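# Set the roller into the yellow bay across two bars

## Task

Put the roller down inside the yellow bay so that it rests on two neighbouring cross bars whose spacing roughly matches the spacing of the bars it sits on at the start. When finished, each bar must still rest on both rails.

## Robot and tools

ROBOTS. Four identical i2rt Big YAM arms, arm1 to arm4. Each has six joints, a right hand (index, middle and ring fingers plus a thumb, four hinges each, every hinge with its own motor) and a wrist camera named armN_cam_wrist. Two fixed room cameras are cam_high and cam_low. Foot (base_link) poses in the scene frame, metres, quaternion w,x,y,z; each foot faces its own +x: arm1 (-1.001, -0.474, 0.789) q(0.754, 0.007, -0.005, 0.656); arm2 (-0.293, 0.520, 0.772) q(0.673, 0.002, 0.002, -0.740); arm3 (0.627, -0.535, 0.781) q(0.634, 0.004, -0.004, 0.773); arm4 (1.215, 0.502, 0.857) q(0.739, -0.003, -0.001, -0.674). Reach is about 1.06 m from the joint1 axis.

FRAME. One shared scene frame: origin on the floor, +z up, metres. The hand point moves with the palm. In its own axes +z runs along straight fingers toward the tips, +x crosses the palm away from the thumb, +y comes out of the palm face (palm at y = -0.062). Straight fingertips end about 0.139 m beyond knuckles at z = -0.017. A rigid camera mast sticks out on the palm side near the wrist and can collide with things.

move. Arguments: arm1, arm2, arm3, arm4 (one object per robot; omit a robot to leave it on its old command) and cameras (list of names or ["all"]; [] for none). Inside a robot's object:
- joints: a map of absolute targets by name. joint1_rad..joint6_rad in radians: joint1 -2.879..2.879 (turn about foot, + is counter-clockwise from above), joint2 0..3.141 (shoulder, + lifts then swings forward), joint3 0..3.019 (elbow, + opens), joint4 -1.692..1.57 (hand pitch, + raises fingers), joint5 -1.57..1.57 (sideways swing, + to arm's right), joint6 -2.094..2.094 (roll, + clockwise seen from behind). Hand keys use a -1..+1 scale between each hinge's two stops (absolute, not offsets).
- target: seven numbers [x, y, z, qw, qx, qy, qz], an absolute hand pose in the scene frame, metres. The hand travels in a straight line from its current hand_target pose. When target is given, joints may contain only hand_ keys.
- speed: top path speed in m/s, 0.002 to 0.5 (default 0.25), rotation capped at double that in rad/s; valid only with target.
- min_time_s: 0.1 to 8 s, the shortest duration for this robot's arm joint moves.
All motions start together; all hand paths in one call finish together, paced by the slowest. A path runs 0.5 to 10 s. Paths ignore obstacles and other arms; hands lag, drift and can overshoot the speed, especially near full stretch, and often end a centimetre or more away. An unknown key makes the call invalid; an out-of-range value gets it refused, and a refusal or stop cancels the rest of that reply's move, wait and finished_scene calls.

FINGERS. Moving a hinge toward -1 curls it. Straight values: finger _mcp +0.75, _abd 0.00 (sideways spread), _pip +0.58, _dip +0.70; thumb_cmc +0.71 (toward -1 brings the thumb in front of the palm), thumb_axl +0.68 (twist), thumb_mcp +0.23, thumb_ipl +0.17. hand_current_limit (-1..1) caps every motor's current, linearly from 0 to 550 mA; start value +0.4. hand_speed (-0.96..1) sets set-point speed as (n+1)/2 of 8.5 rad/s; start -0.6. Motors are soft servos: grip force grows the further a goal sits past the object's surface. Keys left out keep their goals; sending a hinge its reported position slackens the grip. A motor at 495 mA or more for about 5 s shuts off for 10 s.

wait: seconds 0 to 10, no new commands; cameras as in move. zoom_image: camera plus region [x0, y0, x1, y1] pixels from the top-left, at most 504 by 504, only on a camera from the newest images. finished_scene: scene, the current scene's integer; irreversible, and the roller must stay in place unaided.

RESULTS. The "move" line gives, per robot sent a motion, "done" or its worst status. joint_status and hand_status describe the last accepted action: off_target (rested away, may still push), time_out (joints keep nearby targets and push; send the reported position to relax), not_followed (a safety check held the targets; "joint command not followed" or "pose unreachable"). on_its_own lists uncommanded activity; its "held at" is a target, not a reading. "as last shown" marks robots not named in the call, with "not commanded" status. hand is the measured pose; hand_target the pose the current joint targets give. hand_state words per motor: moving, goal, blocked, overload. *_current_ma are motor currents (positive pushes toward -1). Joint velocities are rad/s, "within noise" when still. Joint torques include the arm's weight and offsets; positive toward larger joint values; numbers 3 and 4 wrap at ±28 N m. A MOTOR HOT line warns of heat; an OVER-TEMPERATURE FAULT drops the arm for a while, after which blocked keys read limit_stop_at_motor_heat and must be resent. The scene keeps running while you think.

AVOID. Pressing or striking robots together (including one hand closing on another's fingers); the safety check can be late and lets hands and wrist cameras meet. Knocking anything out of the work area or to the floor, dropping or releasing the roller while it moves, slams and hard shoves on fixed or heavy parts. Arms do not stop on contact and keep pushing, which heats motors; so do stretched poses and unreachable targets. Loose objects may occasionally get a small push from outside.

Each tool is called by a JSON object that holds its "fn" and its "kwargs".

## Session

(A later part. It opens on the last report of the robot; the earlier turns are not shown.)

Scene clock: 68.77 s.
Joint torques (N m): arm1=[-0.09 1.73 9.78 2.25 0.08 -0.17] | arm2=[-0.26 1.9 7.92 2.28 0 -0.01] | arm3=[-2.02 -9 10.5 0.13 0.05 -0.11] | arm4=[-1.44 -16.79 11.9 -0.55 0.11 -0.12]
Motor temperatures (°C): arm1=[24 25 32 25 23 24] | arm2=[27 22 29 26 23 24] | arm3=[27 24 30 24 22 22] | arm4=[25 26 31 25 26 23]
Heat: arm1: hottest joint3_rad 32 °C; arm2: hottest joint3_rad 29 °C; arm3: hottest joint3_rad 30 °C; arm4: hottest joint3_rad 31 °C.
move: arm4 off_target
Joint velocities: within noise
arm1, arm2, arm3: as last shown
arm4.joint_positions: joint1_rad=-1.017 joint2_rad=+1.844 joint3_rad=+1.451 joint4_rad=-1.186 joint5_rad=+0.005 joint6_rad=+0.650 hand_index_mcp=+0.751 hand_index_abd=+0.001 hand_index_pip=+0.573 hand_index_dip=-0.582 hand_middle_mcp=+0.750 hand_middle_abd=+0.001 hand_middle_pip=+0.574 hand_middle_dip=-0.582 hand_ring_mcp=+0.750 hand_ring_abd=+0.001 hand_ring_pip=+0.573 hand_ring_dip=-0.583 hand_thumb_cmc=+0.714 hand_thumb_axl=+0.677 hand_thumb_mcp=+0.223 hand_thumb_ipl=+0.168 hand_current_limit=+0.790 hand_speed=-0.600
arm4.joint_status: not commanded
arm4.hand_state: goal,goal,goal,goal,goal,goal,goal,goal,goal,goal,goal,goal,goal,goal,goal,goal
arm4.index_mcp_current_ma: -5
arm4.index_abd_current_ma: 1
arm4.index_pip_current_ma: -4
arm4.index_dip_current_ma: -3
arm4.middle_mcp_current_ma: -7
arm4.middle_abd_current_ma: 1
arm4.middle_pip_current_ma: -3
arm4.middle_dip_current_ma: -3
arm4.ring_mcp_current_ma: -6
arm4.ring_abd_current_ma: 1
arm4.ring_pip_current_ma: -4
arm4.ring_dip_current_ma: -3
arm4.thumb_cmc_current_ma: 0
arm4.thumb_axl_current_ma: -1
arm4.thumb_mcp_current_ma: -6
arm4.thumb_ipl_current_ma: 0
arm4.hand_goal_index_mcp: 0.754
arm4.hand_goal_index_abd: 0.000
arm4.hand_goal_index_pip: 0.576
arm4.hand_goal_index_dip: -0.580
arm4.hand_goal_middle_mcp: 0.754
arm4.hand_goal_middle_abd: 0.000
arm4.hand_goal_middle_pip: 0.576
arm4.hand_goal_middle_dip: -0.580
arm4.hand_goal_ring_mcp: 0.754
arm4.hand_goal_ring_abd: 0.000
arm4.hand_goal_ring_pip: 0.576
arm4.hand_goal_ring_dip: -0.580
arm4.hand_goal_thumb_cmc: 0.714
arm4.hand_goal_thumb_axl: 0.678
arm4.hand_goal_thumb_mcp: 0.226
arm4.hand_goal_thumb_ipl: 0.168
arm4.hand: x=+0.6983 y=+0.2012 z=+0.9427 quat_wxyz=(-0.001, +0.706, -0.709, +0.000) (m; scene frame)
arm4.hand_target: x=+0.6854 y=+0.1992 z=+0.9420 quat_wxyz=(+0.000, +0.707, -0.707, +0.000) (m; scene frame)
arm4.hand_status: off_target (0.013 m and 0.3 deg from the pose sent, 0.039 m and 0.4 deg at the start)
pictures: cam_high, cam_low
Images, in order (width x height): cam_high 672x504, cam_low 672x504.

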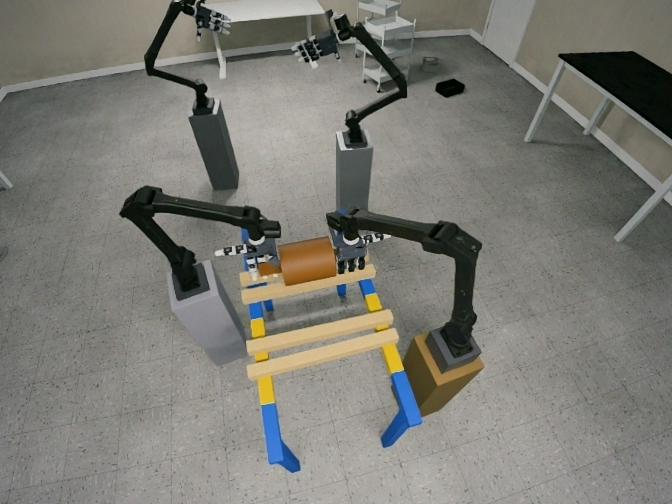

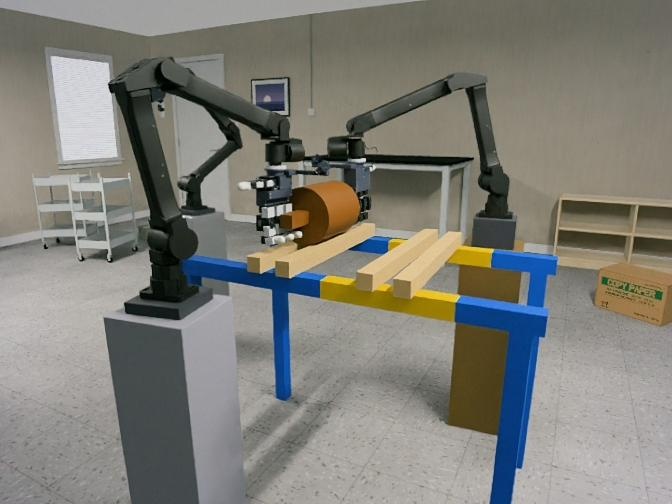

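{"fn": "move", "kwargs": {"arm4": {"target":[0.670,0.203,0.942,0,0.7071,-0.7071,0],"speed":0.06}}}

{"fn": "move", "kwargs": {"arm4": {"joints":{"hand_index_mcp":0.72,"hand_index_pip":0.54,"hand_index_dip":-0.65,"hand_middle_mcp":0.72,"hand_middle_pip":0.54,"hand_middle_dip":-0.65,"hand_ring_mcp":0.72,"hand_ring_pip":0.54,"hand_ring_dip":-0.65}}, "cameras": ["cam_high","cam_low","arm4_cam_wrist","arm3_cam_wrist"]}}

Scene clock: 70.37 s.
Joint torques (N m): arm1=[0.09 1.9 9.76 2.19 0.06 -0.16] | arm2=[-0.62 2.2 7.82 2.36 0.03 0] | arm3=[-2.02 -9 10.5 0.13 0.04 -0.1] | arm4=[-2.02 -16.91 12.27 -0.28 0.23 -0.12]
Motor temperatures (°C): arm1=[24 25 32 25 23 24] | arm2=[27 22 29 26 23 24] | arm3=[27 24 30 24 22 22] | arm4=[25 26 31 25 26 23]
Heat: arm1: hottest joint3_rad 32 °C; arm2: hottest joint3_rad 29 °C; arm3: hottest joint3_rad 30 °C; arm4: hottest joint3_rad 31 °C.
move: arm4 off_target
Joint velocities: within noise
arm1, arm2: as last shown
arm3.joint_positions: joint1_rad=-0.385 joint2_rad=+1.360 joint3_rad=+1.071 joint4_rad=-1.286 joint5_rad=+0.003 joint6_rad=+1.380 hand_index_mcp=+0.722 hand_index_abd=+0.000 hand_index_pip=+0.543 hand_index_dip=-0.637 hand_middle_mcp=+0.721 hand_middle_abd=+0.000 hand_middle_pip=+0.543 hand_middle_dip=-0.637 hand_ring_mcp=+0.721 hand_ring_abd=+0.000 hand_ring_pip=+0.543 hand_ring_dip=-0.637 hand_thumb_cmc=+0.715 hand_thumb_axl=+0.677 hand_thumb_mcp=+0.224 hand_thumb_ipl=+0.168 hand_current_limit=+0.790 hand_speed=-0.600
arm3.joint_status: not commanded
arm3.hand_state: goal,goal,goal,goal,goal,goal,goal,goal,goal,goal,goal,goal,goal,goal,goal,goal
arm3.index_mcp_current_ma: 8
arm3.index_abd_current_ma: 1
arm3.index_pip_current_ma: 16
arm3.index_dip_current_ma: 16
arm3.middle_mcp_current_ma: 6
arm3.middle_abd_current_ma: 1
arm3.middle_pip_current_ma: 13
arm3.middle_dip_current_ma: 16
arm3.ring_mcp_current_ma: 6
arm3.ring_abd_current_ma: 1
arm3.ring_pip_current_ma: 16
arm3.ring_dip_current_ma: 14
arm3.thumb_cmc_current_ma: 7
arm3.thumb_axl_current_ma: -4
arm3.thumb_mcp_current_ma: -13
arm3.thumb_ipl_current_ma: -2
arm3.hand_goal_index_mcp: 0.720
arm3.hand_goal_index_abd: 0.000
arm3.hand_goal_index_pip: 0.540
arm3.hand_goal_index_dip: -0.640
arm3.hand_goal_middle_mcp: 0.720
arm3.hand_goal_middle_abd: 0.000
arm3.hand_goal_middle_pip: 0.540
arm3.hand_goal_middle_dip: -0.640
arm3.hand_goal_ring_mcp: 0.720
arm3.hand_goal_ring_abd: 0.000
arm3.hand_goal_ring_pip: 0.540
arm3.hand_goal_ring_dip: -0.640
arm3.hand_goal_thumb_cmc: 0.714
arm3.hand_goal_thumb_axl: 0.678
arm3.hand_goal_thumb_mcp: 0.226
arm3.hand_goal_thumb_ipl: 0.168
arm3.hand: x=+0.7836 y=-0.1923 z=+0.9427 quat_wxyz=(-0.002, +0.706, +0.708, +0.002) (m; scene frame)
arm3.hand_target: x=+0.7900 y=-0.1861 z=+0.9440 quat_wxyz=(+0.000, +0.707, +0.707, +0.000) (m; scene frame)
arm3.hand_status: not commanded
arm4.joint_positions: joint1_rad=-1.031 joint2_rad=+1.865 joint3_rad=+1.482 joint4_rad=-1.203 joint5_rad=+0.002 joint6_rad=+0.628 hand_index_mcp=+0.751 hand_index_abd=+0.001 hand_index_pip=+0.573 hand_index_dip=-0.582 hand_middle_mcp=+0.755 hand_middle_abd=+0.001 hand_middle_pip=+0.574 hand_middle_dip=-0.582 hand_ring_mcp=+0.753 hand_ring_abd=+0.001 hand_ring_pip=+0.573 hand_ring_dip=-0.583 hand_thumb_cmc=+0.714 hand_thumb_axl=+0.677 hand_thumb_mcp=+0.223 hand_thumb_ipl=+0.168 hand_current_limit=+0.790 hand_speed=-0.600
arm4.joint_status: not commanded
arm4.hand_state: goal,goal,goal,goal,goal,goal,goal,goal,goal,goal,goal,goal,goal,goal,goal,goal
arm4.index_mcp_current_ma: -5
arm4.index_abd_current_ma: 1
arm4.index_pip_current_ma: -4
arm4.index_dip_current_ma: -3
arm4.middle_mcp_current_ma: 1
arm4.middle_abd_current_ma: 1
arm4.middle_pip_current_ma: -3
arm4.middle_dip_current_ma: -3
arm4.ring_mcp_current_ma: -1
arm4.ring_abd_current_ma: 1
arm4.ring_pip_current_ma: -3
arm4.ring_dip_current_ma: -3
arm4.thumb_cmc_current_ma: 0
arm4.thumb_axl_current_ma: -1
arm4.thumb_mcp_current_ma: -6
arm4.thumb_ipl_current_ma: 0
arm4.hand_goal_index_mcp: 0.754
arm4.hand_goal_index_abd: 0.000
arm4.hand_goal_index_pip: 0.576
arm4.hand_goal_index_dip: -0.580
arm4.hand_goal_middle_mcp: 0.754
arm4.hand_goal_middle_abd: 0.000
arm4.hand_goal_middle_pip: 0.576
arm4.hand_goal_middle_dip: -0.580
arm4.hand_goal_ring_mcp: 0.754
arm4.hand_goal_ring_abd: 0.000
arm4.hand_goal_ring_pip: 0.576
arm4.hand_goal_ring_dip: -0.580
arm4.hand_goal_thumb_cmc: 0.714
arm4.hand_goal_thumb_axl: 0.678
arm4.hand_goal_thumb_mcp: 0.226
arm4.hand_goal_thumb_ipl: 0.168
arm4.hand: x=+0.6884 y=+0.2022 z=+0.9419 quat_wxyz=(-0.004, +0.708, -0.706, +0.002) (m; scene frame)
arm4.hand_target: x=+0.6707 y=+0.2034 z=+0.9420 quat_wxyz=(+0.000, +0.707, -0.707, +0.000) (m; scene frame)
arm4.hand_status: off_target (0.018 m and 0.6 deg from the pose sent, 0.028 m and 0.3 deg at the start)
pictures: none

Scene clock: 70.87 s.
Joint torques (N m): arm1=[-0.03 1.79 9.74 2.21 0.09 -0.18] | arm2=[-0.38 1.85 7.88 2.29 0.02 -0.01] | arm3=[-2.02 -9 10.51 0.14 0.04 -0.11] | arm4=[-2.02 -17.08 12.31 -0.28 0.27 -0.11]
Motor temperatures (°C): arm1=[24 25 32 25 23 24] | arm2=[27 22 29 26 23 24] | arm3=[27 24 30 24 22 22] | arm4=[25 26 31 25 26 23]
Heat: arm1: hottest joint3_rad 32 °C; arm2: hottest joint3_rad 29 °C; arm3: hottest joint3_rad 30 °C; arm4: hottest joint3_rad 31 °C.
move: arm4 done
Joint velocities: within noise
arm1, arm2, arm3: as last shown
arm4.joint_positions: joint1_rad=-1.031 joint2_rad=+1.866 joint3_rad=+1.482 joint4_rad=-1.205 joint5_rad=+0.000 joint6_rad=+0.627 hand_index_mcp=+0.722 hand_index_abd=+0.001 hand_index_pip=+0.543 hand_index_dip=-0.646 hand_middle_mcp=+0.737 hand_middle_abd=+0.001 hand_middle_pip=+0.543 hand_middle_dip=-0.647 hand_ring_mcp=+0.733 hand_ring_abd=+0.001 hand_ring_pip=+0.544 hand_ring_dip=-0.646 hand_thumb_cmc=+0.714 hand_thumb_axl=+0.677 hand_thumb_mcp=+0.223 hand_thumb_ipl=+0.168 hand_current_limit=+0.790 hand_speed=-0.600
arm4.joint_status: all done
arm4.hand_state: goal,goal,goal,goal,goal,goal,goal,goal,goal,goal,goal,goal,goal,goal,goal,goal
arm4.index_mcp_current_ma: 2
arm4.index_abd_current_ma: 1
arm4.index_pip_current_ma: 5
arm4.index_dip_current_ma: 5
arm4.middle_mcp_current_ma: 40
arm4.middle_abd_current_ma: 1
arm4.middle_pip_current_ma: 5
arm4.middle_dip_current_ma: 5
arm4.ring_mcp_current_ma: 29
arm4.ring_abd_current_ma: 1
arm4.ring_pip_current_ma: 5
arm4.ring_dip_current_ma: 6
arm4.thumb_cmc_current_ma: 0
arm4.thumb_axl_current_ma: -1
arm4.thumb_mcp_current_ma: -6
arm4.thumb_ipl_current_ma: 0
arm4.hand_goal_index_mcp: 0.720
arm4.hand_goal_index_abd: 0.000
arm4.hand_goal_index_pip: 0.540
arm4.hand_goal_index_dip: -0.650
arm4.hand_goal_middle_mcp: 0.720
arm4.hand_goal_middle_abd: 0.000
arm4.hand_goal_middle_pip: 0.540
arm4.hand_goal_middle_dip: -0.650
arm4.hand_goal_ring_mcp: 0.720
arm4.hand_goal_ring_abd: 0.000
arm4.hand_goal_ring_pip: 0.540
arm4.hand_goal_ring_dip: -0.650
arm4.hand_goal_thumb_cmc: 0.714
arm4.hand_goal_thumb_axl: 0.678
arm4.hand_goal_thumb_mcp: 0.226
arm4.hand_goal_thumb_ipl: 0.168
arm4.hand: x=+0.6890 y=+0.2023 z=+0.9412 quat_wxyz=(-0.006, +0.709, -0.705, +0.003) (m; scene frame)
arm4.hand_target: x=+0.6707 y=+0.2035 z=+0.9420 quat_wxyz=(+0.000, +0.707, -0.707, +0.000) (m; scene frame)
arm4.hand_status: not commanded
pictures: arm3_cam_wrist, arm4_cam_wrist, cam_high, cam_low
Images, in order (width x height): arm3_cam_wrist 672x504, arm4_cam_wrist 672x504, cam_high 672x504, cam_low 672x504.

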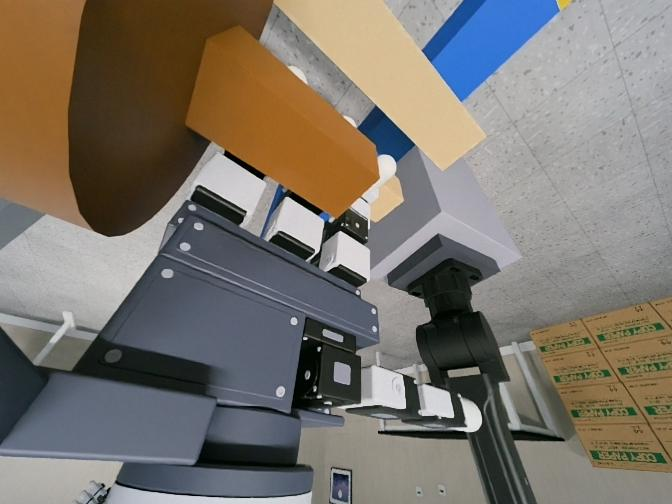

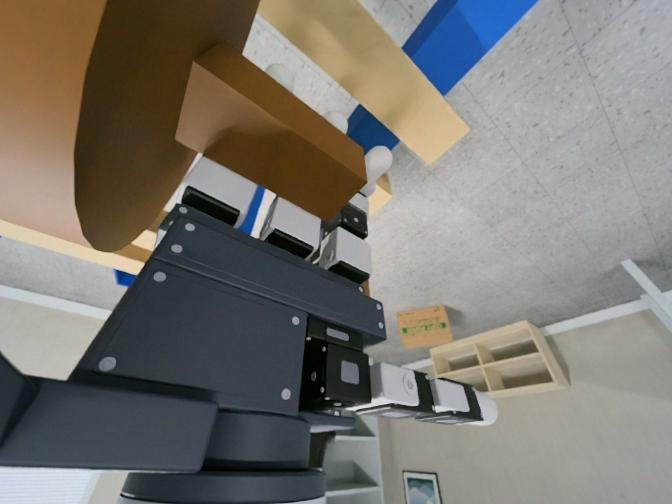

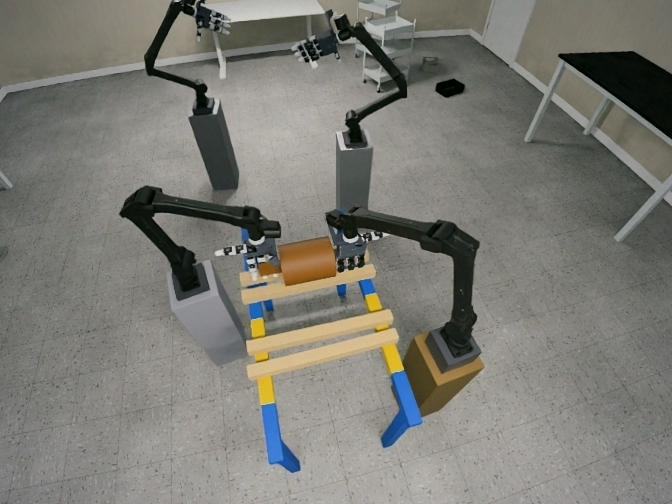

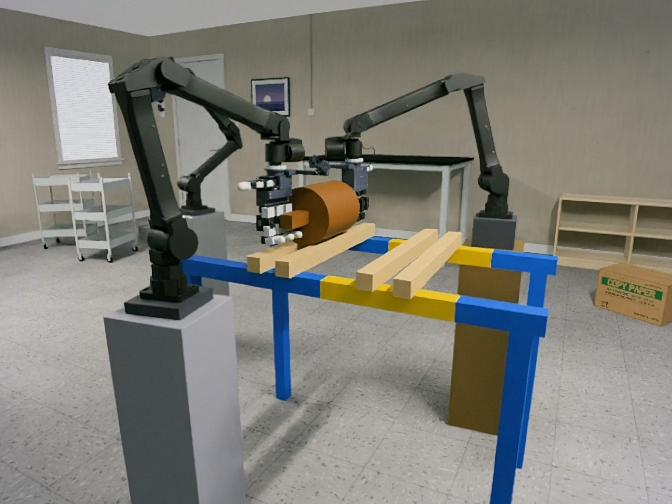

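{"fn": "move", "kwargs": {"arm3": {"target":[0.794,-0.186,0.985,-0.02,0.706,0.706,0.02],"speed":0.05}, "arm4": {"target":[0.668,0.197,0.995,0.02,0.7055,-0.7055,-0.005],"speed":0.05}, "cameras": ["cam_high","cam_low"]}}

Scene clock: 73.17 s.
Joint torques (N m): arm1=[-0.15 2.02 9.73 2.24 0.07 -0.18] | arm2=[-0.5 2.37 7.91 2.26 0 -0.04] | arm3=[-2.14 -10.87 13.29 0.06 -0.09 -0.09] | arm4=[-1.32 -21.48 13.63 -0.54 0.41 -0.03]
Motor temperatures (°C): arm1=[24 25 32 25 23 24] | arm2=[27 22 29 26 23 24] | arm3=[27 24 30 24 22 22] | arm4=[25 27 31 25 26 23]
Heat: arm1: hottest joint3_rad 32 °C; arm2: hottest joint3_rad 29 °C; arm3: hottest joint3_rad 30 °C; arm4: hottest joint3_rad 31 °C.
move: arm3 off_target; arm4 off_target
Joint velocities: within noise
arm1.joint_positions: joint1_rad=+0.420 joint2_rad=+0.609 joint3_rad=+1.401 joint4_rad=-1.353 joint5_rad=-0.040 joint6_rad=+1.058 hand_index_mcp=+0.755 hand_index_abd=+0.000 hand_index_pip=+0.577 hand_index_dip=+0.696 hand_middle_mcp=+0.755 hand_middle_abd=+0.000 hand_middle_pip=+0.577 hand_middle_dip=+0.696 hand_ring_mcp=+0.755 hand_ring_abd=+0.000 hand_ring_pip=+0.577 hand_ring_dip=+0.696 hand_thumb_cmc=+0.715 hand_thumb_axl=+0.677 hand_thumb_mcp=+0.226 hand_thumb_ipl=+0.168 hand_current_limit=+0.400 hand_speed=-0.600
arm1.joint_status: not commanded
arm1.hand_state: goal,goal,goal,goal,goal,goal,goal,goal,goal,goal,goal,goal,goal,goal,goal,goal
arm1.index_mcp_current_ma: 2
arm1.index_abd_current_ma: 1
arm1.index_pip_current_ma: 3
arm1.index_dip_current_ma: 0
arm1.middle_mcp_current_ma: 2
arm1.middle_abd_current_ma: 1
arm1.middle_pip_current_ma: 3
arm1.middle_dip_current_ma: 0
arm1.ring_mcp_current_ma: 3
arm1.ring_abd_current_ma: 1
arm1.ring_pip_current_ma: 3
arm1.ring_dip_current_ma: 0
arm1.thumb_cmc_current_ma: 3
arm1.thumb_axl_current_ma: -3
arm1.thumb_mcp_current_ma: -1
arm1.thumb_ipl_current_ma: -1
arm1.hand_goal_index_mcp: 0.754
arm1.hand_goal_index_abd: 0.000
arm1.hand_goal_index_pip: 0.576
arm1.hand_goal_index_dip: 0.696
arm1.hand_goal_middle_mcp: 0.754
arm1.hand_goal_middle_abd: 0.000
arm1.hand_goal_middle_pip: 0.576
arm1.hand_goal_middle_dip: 0.696
arm1.hand_goal_ring_mcp: 0.754
arm1.hand_goal_ring_abd: 0.000
arm1.hand_goal_ring_pip: 0.576
arm1.hand_goal_ring_dip: 0.696
arm1.hand_goal_thumb_cmc: 0.714
arm1.hand_goal_thumb_axl: 0.678
arm1.hand_goal_thumb_mcp: 0.226
arm1.hand_goal_thumb_ipl: 0.168
arm1.hand: x=-0.9907 y=-0.2290 z=+1.3533 quat_wxyz=(-0.318, +0.320, +0.810, +0.375) (m; scene frame)
arm1.hand_target: x=-0.9899 y=-0.2319 z=+1.3654 quat_wxyz=(-0.325, +0.317, +0.803, +0.385) (m; scene frame)
arm1.hand_status: not commanded
arm2.joint_positions: joint1_rad=-0.154 joint2_rad=+0.567 joint3_rad=+1.403 joint4_rad=-1.184 joint5_rad=-0.091 joint6_rad=+1.146 hand_index_mcp=+0.754 hand_index_abd=+0.001 hand_index_pip=+0.577 hand_index_dip=+0.696 hand_middle_mcp=+0.754 hand_middle_abd=+0.001 hand_middle_pip=+0.577 hand_middle_dip=+0.696 hand_ring_mcp=+0.754 hand_ring_abd=+0.001 hand_ring_pip=+0.577 hand_ring_dip=+0.696 hand_thumb_cmc=+0.714 hand_thumb_axl=+0.677 hand_thumb_mcp=+0.226 hand_thumb_ipl=+0.168 hand_current_limit=+0.400 hand_speed=-0.600
arm2.joint_status: not commanded
arm2.hand_state: goal,goal,goal,goal,goal,goal,goal,goal,goal,goal,goal,goal,goal,goal,goal,goal
arm2.index_mcp_current_ma: 0
arm2.index_abd_current_ma: 1
arm2.index_pip_current_ma: 1
arm2.index_dip_current_ma: 0
arm2.middle_mcp_current_ma: 0
arm2.middle_abd_current_ma: 1
arm2.middle_pip_current_ma: 1
arm2.middle_dip_current_ma: 0
arm2.ring_mcp_current_ma: 0
arm2.ring_abd_current_ma: 1
arm2.ring_pip_current_ma: 1
arm2.ring_dip_current_ma: 0
arm2.thumb_cmc_current_ma: 0
arm2.thumb_axl_current_ma: -1
arm2.thumb_mcp_current_ma: 0
arm2.thumb_ipl_current_ma: 0
arm2.hand_goal_index_mcp: 0.754
arm2.hand_goal_index_abd: 0.000
arm2.hand_goal_index_pip: 0.576
arm2.hand_goal_index_dip: 0.696
arm2.hand_goal_middle_mcp: 0.754
arm2.hand_goal_middle_abd: 0.000
arm2.hand_goal_middle_pip: 0.576
arm2.hand_goal_middle_dip: 0.696
arm2.hand_goal_ring_mcp: 0.754
arm2.hand_goal_ring_abd: 0.000
arm2.hand_goal_ring_pip: 0.576
arm2.hand_goal_ring_dip: 0.696
arm2.hand_goal_thumb_cmc: 0.714
arm2.hand_goal_thumb_axl: 0.678
arm2.hand_goal_thumb_mcp: 0.226
arm2.hand_goal_thumb_ipl: 0.168
arm2.hand: x=-0.4211 y=+0.3020 z=+1.3719 quat_wxyz=(+0.499, +0.645, -0.506, +0.281) (m; scene frame)
arm2.hand_target: x=-0.4200 y=+0.3061 z=+1.3849 quat_wxyz=(+0.510, +0.639, -0.500, +0.286) (m; scene frame)
arm2.hand_status: not commanded
arm3.joint_positions: joint1_rad=-0.399 joint2_rad=+1.330 joint3_rad=+1.092 joint4_rad=-1.344 joint5_rad=-0.005 joint6_rad=+1.364 hand_index_mcp=+0.722 hand_index_abd=+0.000 hand_index_pip=+0.543 hand_index_dip=-0.637 hand_middle_mcp=+0.725 hand_middle_abd=+0.000 hand_middle_pip=+0.547 hand_middle_dip=-0.631 hand_ring_mcp=+0.721 hand_ring_abd=+0.000 hand_ring_pip=+0.543 hand_ring_dip=-0.637 hand_thumb_cmc=+0.715 hand_thumb_axl=+0.677 hand_thumb_mcp=+0.224 hand_thumb_ipl=+0.168 hand_current_limit=+0.790 hand_speed=-0.600
arm3.joint_status: not commanded
arm3.hand_state: goal,goal,goal,goal,goal,goal,goal,goal,goal,goal,goal,goal,goal,goal,goal,goal
arm3.index_mcp_current_ma: 8
arm3.index_abd_current_ma: 1
arm3.index_pip_current_ma: 16
arm3.index_dip_current_ma: 16
arm3.middle_mcp_current_ma: 25
arm3.middle_abd_current_ma: -1
arm3.middle_pip_current_ma: 35
arm3.middle_dip_current_ma: 47
arm3.ring_mcp_current_ma: 6
arm3.ring_abd_current_ma: 1
arm3.ring_pip_current_ma: 16
arm3.ring_dip_current_ma: 14
arm3.thumb_cmc_current_ma: 7
arm3.thumb_axl_current_ma: -4
arm3.thumb_mcp_current_ma: -13
arm3.thumb_ipl_current_ma: -2
arm3.hand_goal_index_mcp: 0.720
arm3.hand_goal_index_abd: 0.000
arm3.hand_goal_index_pip: 0.540
arm3.hand_goal_index_dip: -0.640
arm3.hand_goal_middle_mcp: 0.720
arm3.hand_goal_middle_abd: 0.000
arm3.hand_goal_middle_pip: 0.540
arm3.hand_goal_middle_dip: -0.640
arm3.hand_goal_ring_mcp: 0.720
arm3.hand_goal_ring_abd: 0.000
arm3.hand_goal_ring_pip: 0.540
arm3.hand_goal_ring_dip: -0.640
arm3.hand_goal_thumb_cmc: 0.714
arm3.hand_goal_thumb_axl: 0.678
arm3.hand_goal_thumb_mcp: 0.226
arm3.hand_goal_thumb_ipl: 0.168
arm3.hand: x=+0.7855 y=-0.2011 z=+0.9604 quat_wxyz=(-0.003, +0.705, +0.709, -0.003) (m; scene frame)
arm3.hand_target: x=+0.7937 y=-0.1872 z=+0.9850 quat_wxyz=(-0.020, +0.707, +0.707, +0.020) (m; scene frame)
arm3.hand_status: off_target (0.030 m and 3.3 deg from the pose sent, 0.044 m and 2.9 deg at the start)
arm4.joint_positions: joint1_rad=-1.031 joint2_rad=+1.858 joint3_rad=+1.525 joint4_rad=-1.272 joint5_rad=+0.000 joint6_rad=+0.627 hand_index_mcp=+0.722 hand_index_abd=+0.001 hand_index_pip=+0.543 hand_index_dip=-0.646 hand_middle_mcp=+0.734 hand_middle_abd=-0.001 hand_middle_pip=+0.554 hand_middle_dip=-0.631 hand_ring_mcp=+0.731 hand_ring_abd=+0.001 hand_ring_pip=+0.544 hand_ring_dip=-0.646 hand_thumb_cmc=+0.714 hand_thumb_axl=+0.677 hand_thumb_mcp=+0.223 hand_thumb_ipl=+0.168 hand_current_limit=+0.790 hand_speed=-0.600
arm4.joint_status: not commanded
arm4.hand_state: goal,goal,goal,goal,goal,goal,goal,goal,goal,goal,goal,goal,goal,goal,goal,goal
arm4.index_mcp_current_ma: 2
arm4.index_abd_current_ma: 1
arm4.index_pip_current_ma: 4
arm4.index_dip_current_ma: 5
arm4.middle_mcp_current_ma: 32
arm4.middle_abd_current_ma: -1
arm4.middle_pip_current_ma: 30
arm4.middle_dip_current_ma: 43
arm4.ring_mcp_current_ma: 25
arm4.ring_abd_current_ma: 1
arm4.ring_pip_current_ma: 5
arm4.ring_dip_current_ma: 6
arm4.thumb_cmc_current_ma: 0
arm4.thumb_axl_current_ma: -1
arm4.thumb_mcp_current_ma: -6
arm4.thumb_ipl_current_ma: 0
arm4.hand_goal_index_mcp: 0.720
arm4.hand_goal_index_abd: 0.000
arm4.hand_goal_index_pip: 0.540
arm4.hand_goal_index_dip: -0.650
arm4.hand_goal_middle_mcp: 0.720
arm4.hand_goal_middle_abd: 0.000
arm4.hand_goal_middle_pip: 0.540
arm4.hand_goal_middle_dip: -0.650
arm4.hand_goal_ring_mcp: 0.720
arm4.hand_goal_ring_abd: 0.000
arm4.hand_goal_ring_pip: 0.540
arm4.hand_goal_ring_dip: -0.650
arm4.hand_goal_thumb_cmc: 0.714
arm4.hand_goal_thumb_axl: 0.678
arm4.hand_goal_thumb_mcp: 0.226
arm4.hand_goal_thumb_ipl: 0.168
arm4.hand: x=+0.6889 y=+0.2023 z=+0.9598 quat_wxyz=(-0.014, +0.709, -0.705, +0.004) (m; scene frame)
arm4.hand_target: x=+0.6696 y=+0.1979 z=+0.9955 quat_wxyz=(+0.020, +0.707, -0.707, -0.005) (m; scene frame)
arm4.hand_status: off_target (0.041 m and 4.0 deg from the pose sent, 0.058 m and 3.1 deg at the start)
pictures: cam_high, cam_low
Images, in order (width x height): cam_high 672x504, cam_low 672x504.

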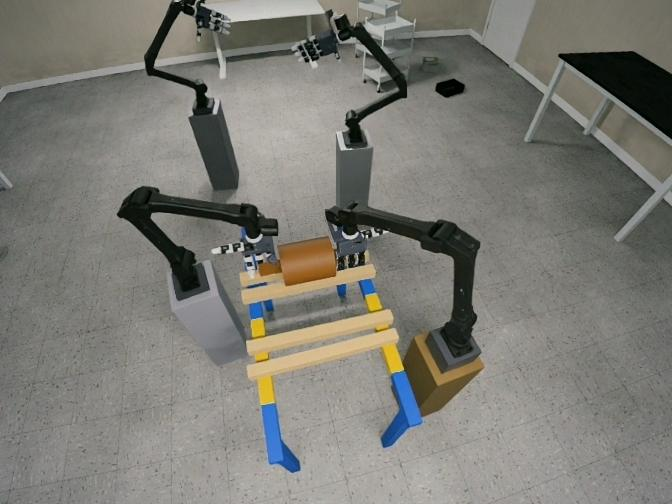

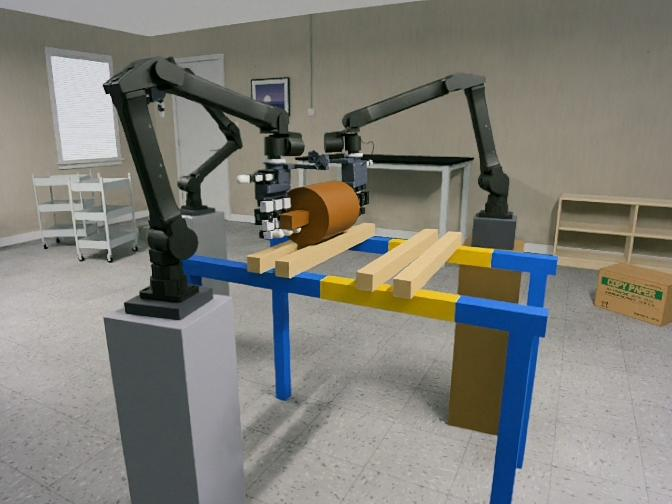

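{"fn": "move", "kwargs": {"arm3": {"target":[0.794,-0.165,0.987,-0.025,0.706,0.706,0.025],"speed":0.05}, "arm4": {"target":[0.668,0.190,1.005,0.03,0.7055,-0.7055,-0.008],"speed":0.05}, "cameras": ["cam_low","arm3_cam_wrist","arm4_cam_wrist"]}}

Scene clock: 74.70 s.
Joint torques (N m): arm1=[0.03 2.02 9.76 2.29 0.07 -0.16] | arm2=[-0.38 2.26 7.86 2.25 0.02 -0.02] | arm3=[-1.26 -9.88 14.87 0.58 -0.05 0.02] | arm4=[-0.44 -22.3 14.24 -0.4 0.47 0.07]
Motor temperatures (°C): arm1=[24 25 32 25 23 24] | arm2=[27 22 29 26 23 24] | arm3=[27 24 30 24 22 22] | arm4=[25 27 32 25 26 23]
Heat: arm1: hottest joint3_rad 32 °C; arm2: hottest joint3_rad 29 °C; arm3: hottest joint3_rad 30 °C; arm4: hottest joint3_rad 32 °C.
move: arm3 off_target; arm4 off_target
Joint velocities: within noise
arm1, arm2: as last shown
arm3.joint_positions: joint1_rad=-0.399 joint2_rad=+1.352 joint3_rad=+1.117 joint4_rad=-1.346 joint5_rad=-0.009 joint6_rad=+1.364 hand_index_mcp=+0.722 hand_index_abd=+0.000 hand_index_pip=+0.543 hand_index_dip=-0.637 hand_middle_mcp=+0.730 hand_middle_abd=+0.003 hand_middle_pip=+0.551 hand_middle_dip=-0.627 hand_ring_mcp=+0.725 hand_ring_abd=+0.000 hand_ring_pip=+0.544 hand_ring_dip=-0.637 hand_thumb_cmc=+0.715 hand_thumb_axl=+0.677 hand_thumb_mcp=+0.224 hand_thumb_ipl=+0.168 hand_current_limit=+0.790 hand_speed=-0.600
arm3.joint_status: not commanded
arm3.hand_state: goal,goal,goal,goal,goal,goal,goal,goal,goal,goal,goal,goal,goal,goal,goal,goal
arm3.index_mcp_current_ma: 8
arm3.index_abd_current_ma: 1
arm3.index_pip_current_ma: 16
arm3.index_dip_current_ma: 16
arm3.middle_mcp_current_ma: 54
arm3.middle_abd_current_ma: 13
arm3.middle_pip_current_ma: 52
arm3.middle_dip_current_ma: 65
arm3.ring_mcp_current_ma: 24
arm3.ring_abd_current_ma: 1
arm3.ring_pip_current_ma: 21
arm3.ring_dip_current_ma: 14
arm3.thumb_cmc_current_ma: 7
arm3.thumb_axl_current_ma: -4
arm3.thumb_mcp_current_ma: -13
arm3.thumb_ipl_current_ma: -2
arm3.hand_goal_index_mcp: 0.720
arm3.hand_goal_index_abd: 0.000
arm3.hand_goal_index_pip: 0.540
arm3.hand_goal_index_dip: -0.640
arm3.hand_goal_middle_mcp: 0.720
arm3.hand_goal_middle_abd: 0.000
arm3.hand_goal_middle_pip: 0.540
arm3.hand_goal_middle_dip: -0.640
arm3.hand_goal_ring_mcp: 0.720
arm3.hand_goal_ring_abd: 0.000
arm3.hand_goal_ring_pip: 0.540
arm3.hand_goal_ring_dip: -0.640
arm3.hand_goal_thumb_cmc: 0.714
arm3.hand_goal_thumb_axl: 0.678
arm3.hand_goal_thumb_mcp: 0.226
arm3.hand_goal_thumb_ipl: 0.168
arm3.hand: x=+0.7867 y=-0.1920 z=+0.9619 quat_wxyz=(-0.005, +0.705, +0.709, -0.004) (m; scene frame)
arm3.hand_target: x=+0.7935 y=-0.1671 z=+0.9873 quat_wxyz=(-0.025, +0.707, +0.707, +0.025) (m; scene frame)
arm3.hand_status: off_target (0.038 m and 4.0 deg from the pose sent, 0.046 m and 4.1 deg at the start)
arm4.joint_positions: joint1_rad=-1.031 joint2_rad=+1.858 joint3_rad=+1.526 joint4_rad=-1.273 joint5_rad=+0.001 joint6_rad=+0.627 hand_index_mcp=+0.722 hand_index_abd=+0.001 hand_index_pip=+0.543 hand_index_dip=-0.646 hand_middle_mcp=+0.735 hand_middle_abd=-0.001 hand_middle_pip=+0.556 hand_middle_dip=-0.629 hand_ring_mcp=+0.733 hand_ring_abd=+0.001 hand_ring_pip=+0.545 hand_ring_dip=-0.646 hand_thumb_cmc=+0.714 hand_thumb_axl=+0.677 hand_thumb_mcp=+0.223 hand_thumb_ipl=+0.168 hand_current_limit=+0.790 hand_speed=-0.600
arm4.joint_status: not commanded
arm4.hand_state: goal,goal,goal,goal,goal,goal,goal,blocked,goal,goal,goal,goal,goal,goal,goal,goal
arm4.index_mcp_current_ma: 2
arm4.index_abd_current_ma: 1
arm4.index_pip_current_ma: 4
arm4.index_dip_current_ma: 5
arm4.middle_mcp_current_ma: 36
arm4.middle_abd_current_ma: -1
arm4.middle_pip_current_ma: 36
arm4.middle_dip_current_ma: 49
arm4.ring_mcp_current_ma: 29
arm4.ring_abd_current_ma: 1
arm4.ring_pip_current_ma: 8
arm4.ring_dip_current_ma: 6
arm4.thumb_cmc_current_ma: 0
arm4.thumb_axl_current_ma: -1
arm4.thumb_mcp_current_ma: -6
arm4.thumb_ipl_current_ma: 0
arm4.hand_goal_index_mcp: 0.720
arm4.hand_goal_index_abd: 0.000
arm4.hand_goal_index_pip: 0.540
arm4.hand_goal_index_dip: -0.650
arm4.hand_goal_middle_mcp: 0.720
arm4.hand_goal_middle_abd: 0.000
arm4.hand_goal_middle_pip: 0.540
arm4.hand_goal_middle_dip: -0.650
arm4.hand_goal_ring_mcp: 0.720
arm4.hand_goal_ring_abd: 0.000
arm4.hand_goal_ring_pip: 0.540
arm4.hand_goal_ring_dip: -0.650
arm4.hand_goal_thumb_cmc: 0.714
arm4.hand_goal_thumb_axl: 0.678
arm4.hand_goal_thumb_mcp: 0.226
arm4.hand_goal_thumb_ipl: 0.168
arm4.hand: x=+0.6886 y=+0.2023 z=+0.9604 quat_wxyz=(-0.014, +0.709, -0.705, +0.004) (m; scene frame)
arm4.hand_target: x=+0.6704 y=+0.1914 z=+1.0055 quat_wxyz=(+0.030, +0.707, -0.707, -0.008) (m; scene frame)
arm4.hand_status: off_target (0.051 m and 5.2 deg from the pose sent, 0.052 m and 5.2 deg at the start)
pictures: arm3_cam_wrist, arm4_cam_wrist, cam_low
Images, in order (width x height): arm3_cam_wrist 672x504, arm4_cam_wrist 672x504, cam_low 672x504.

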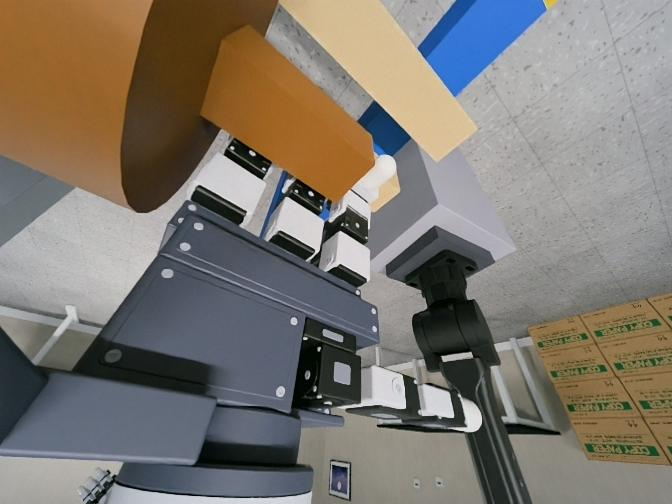

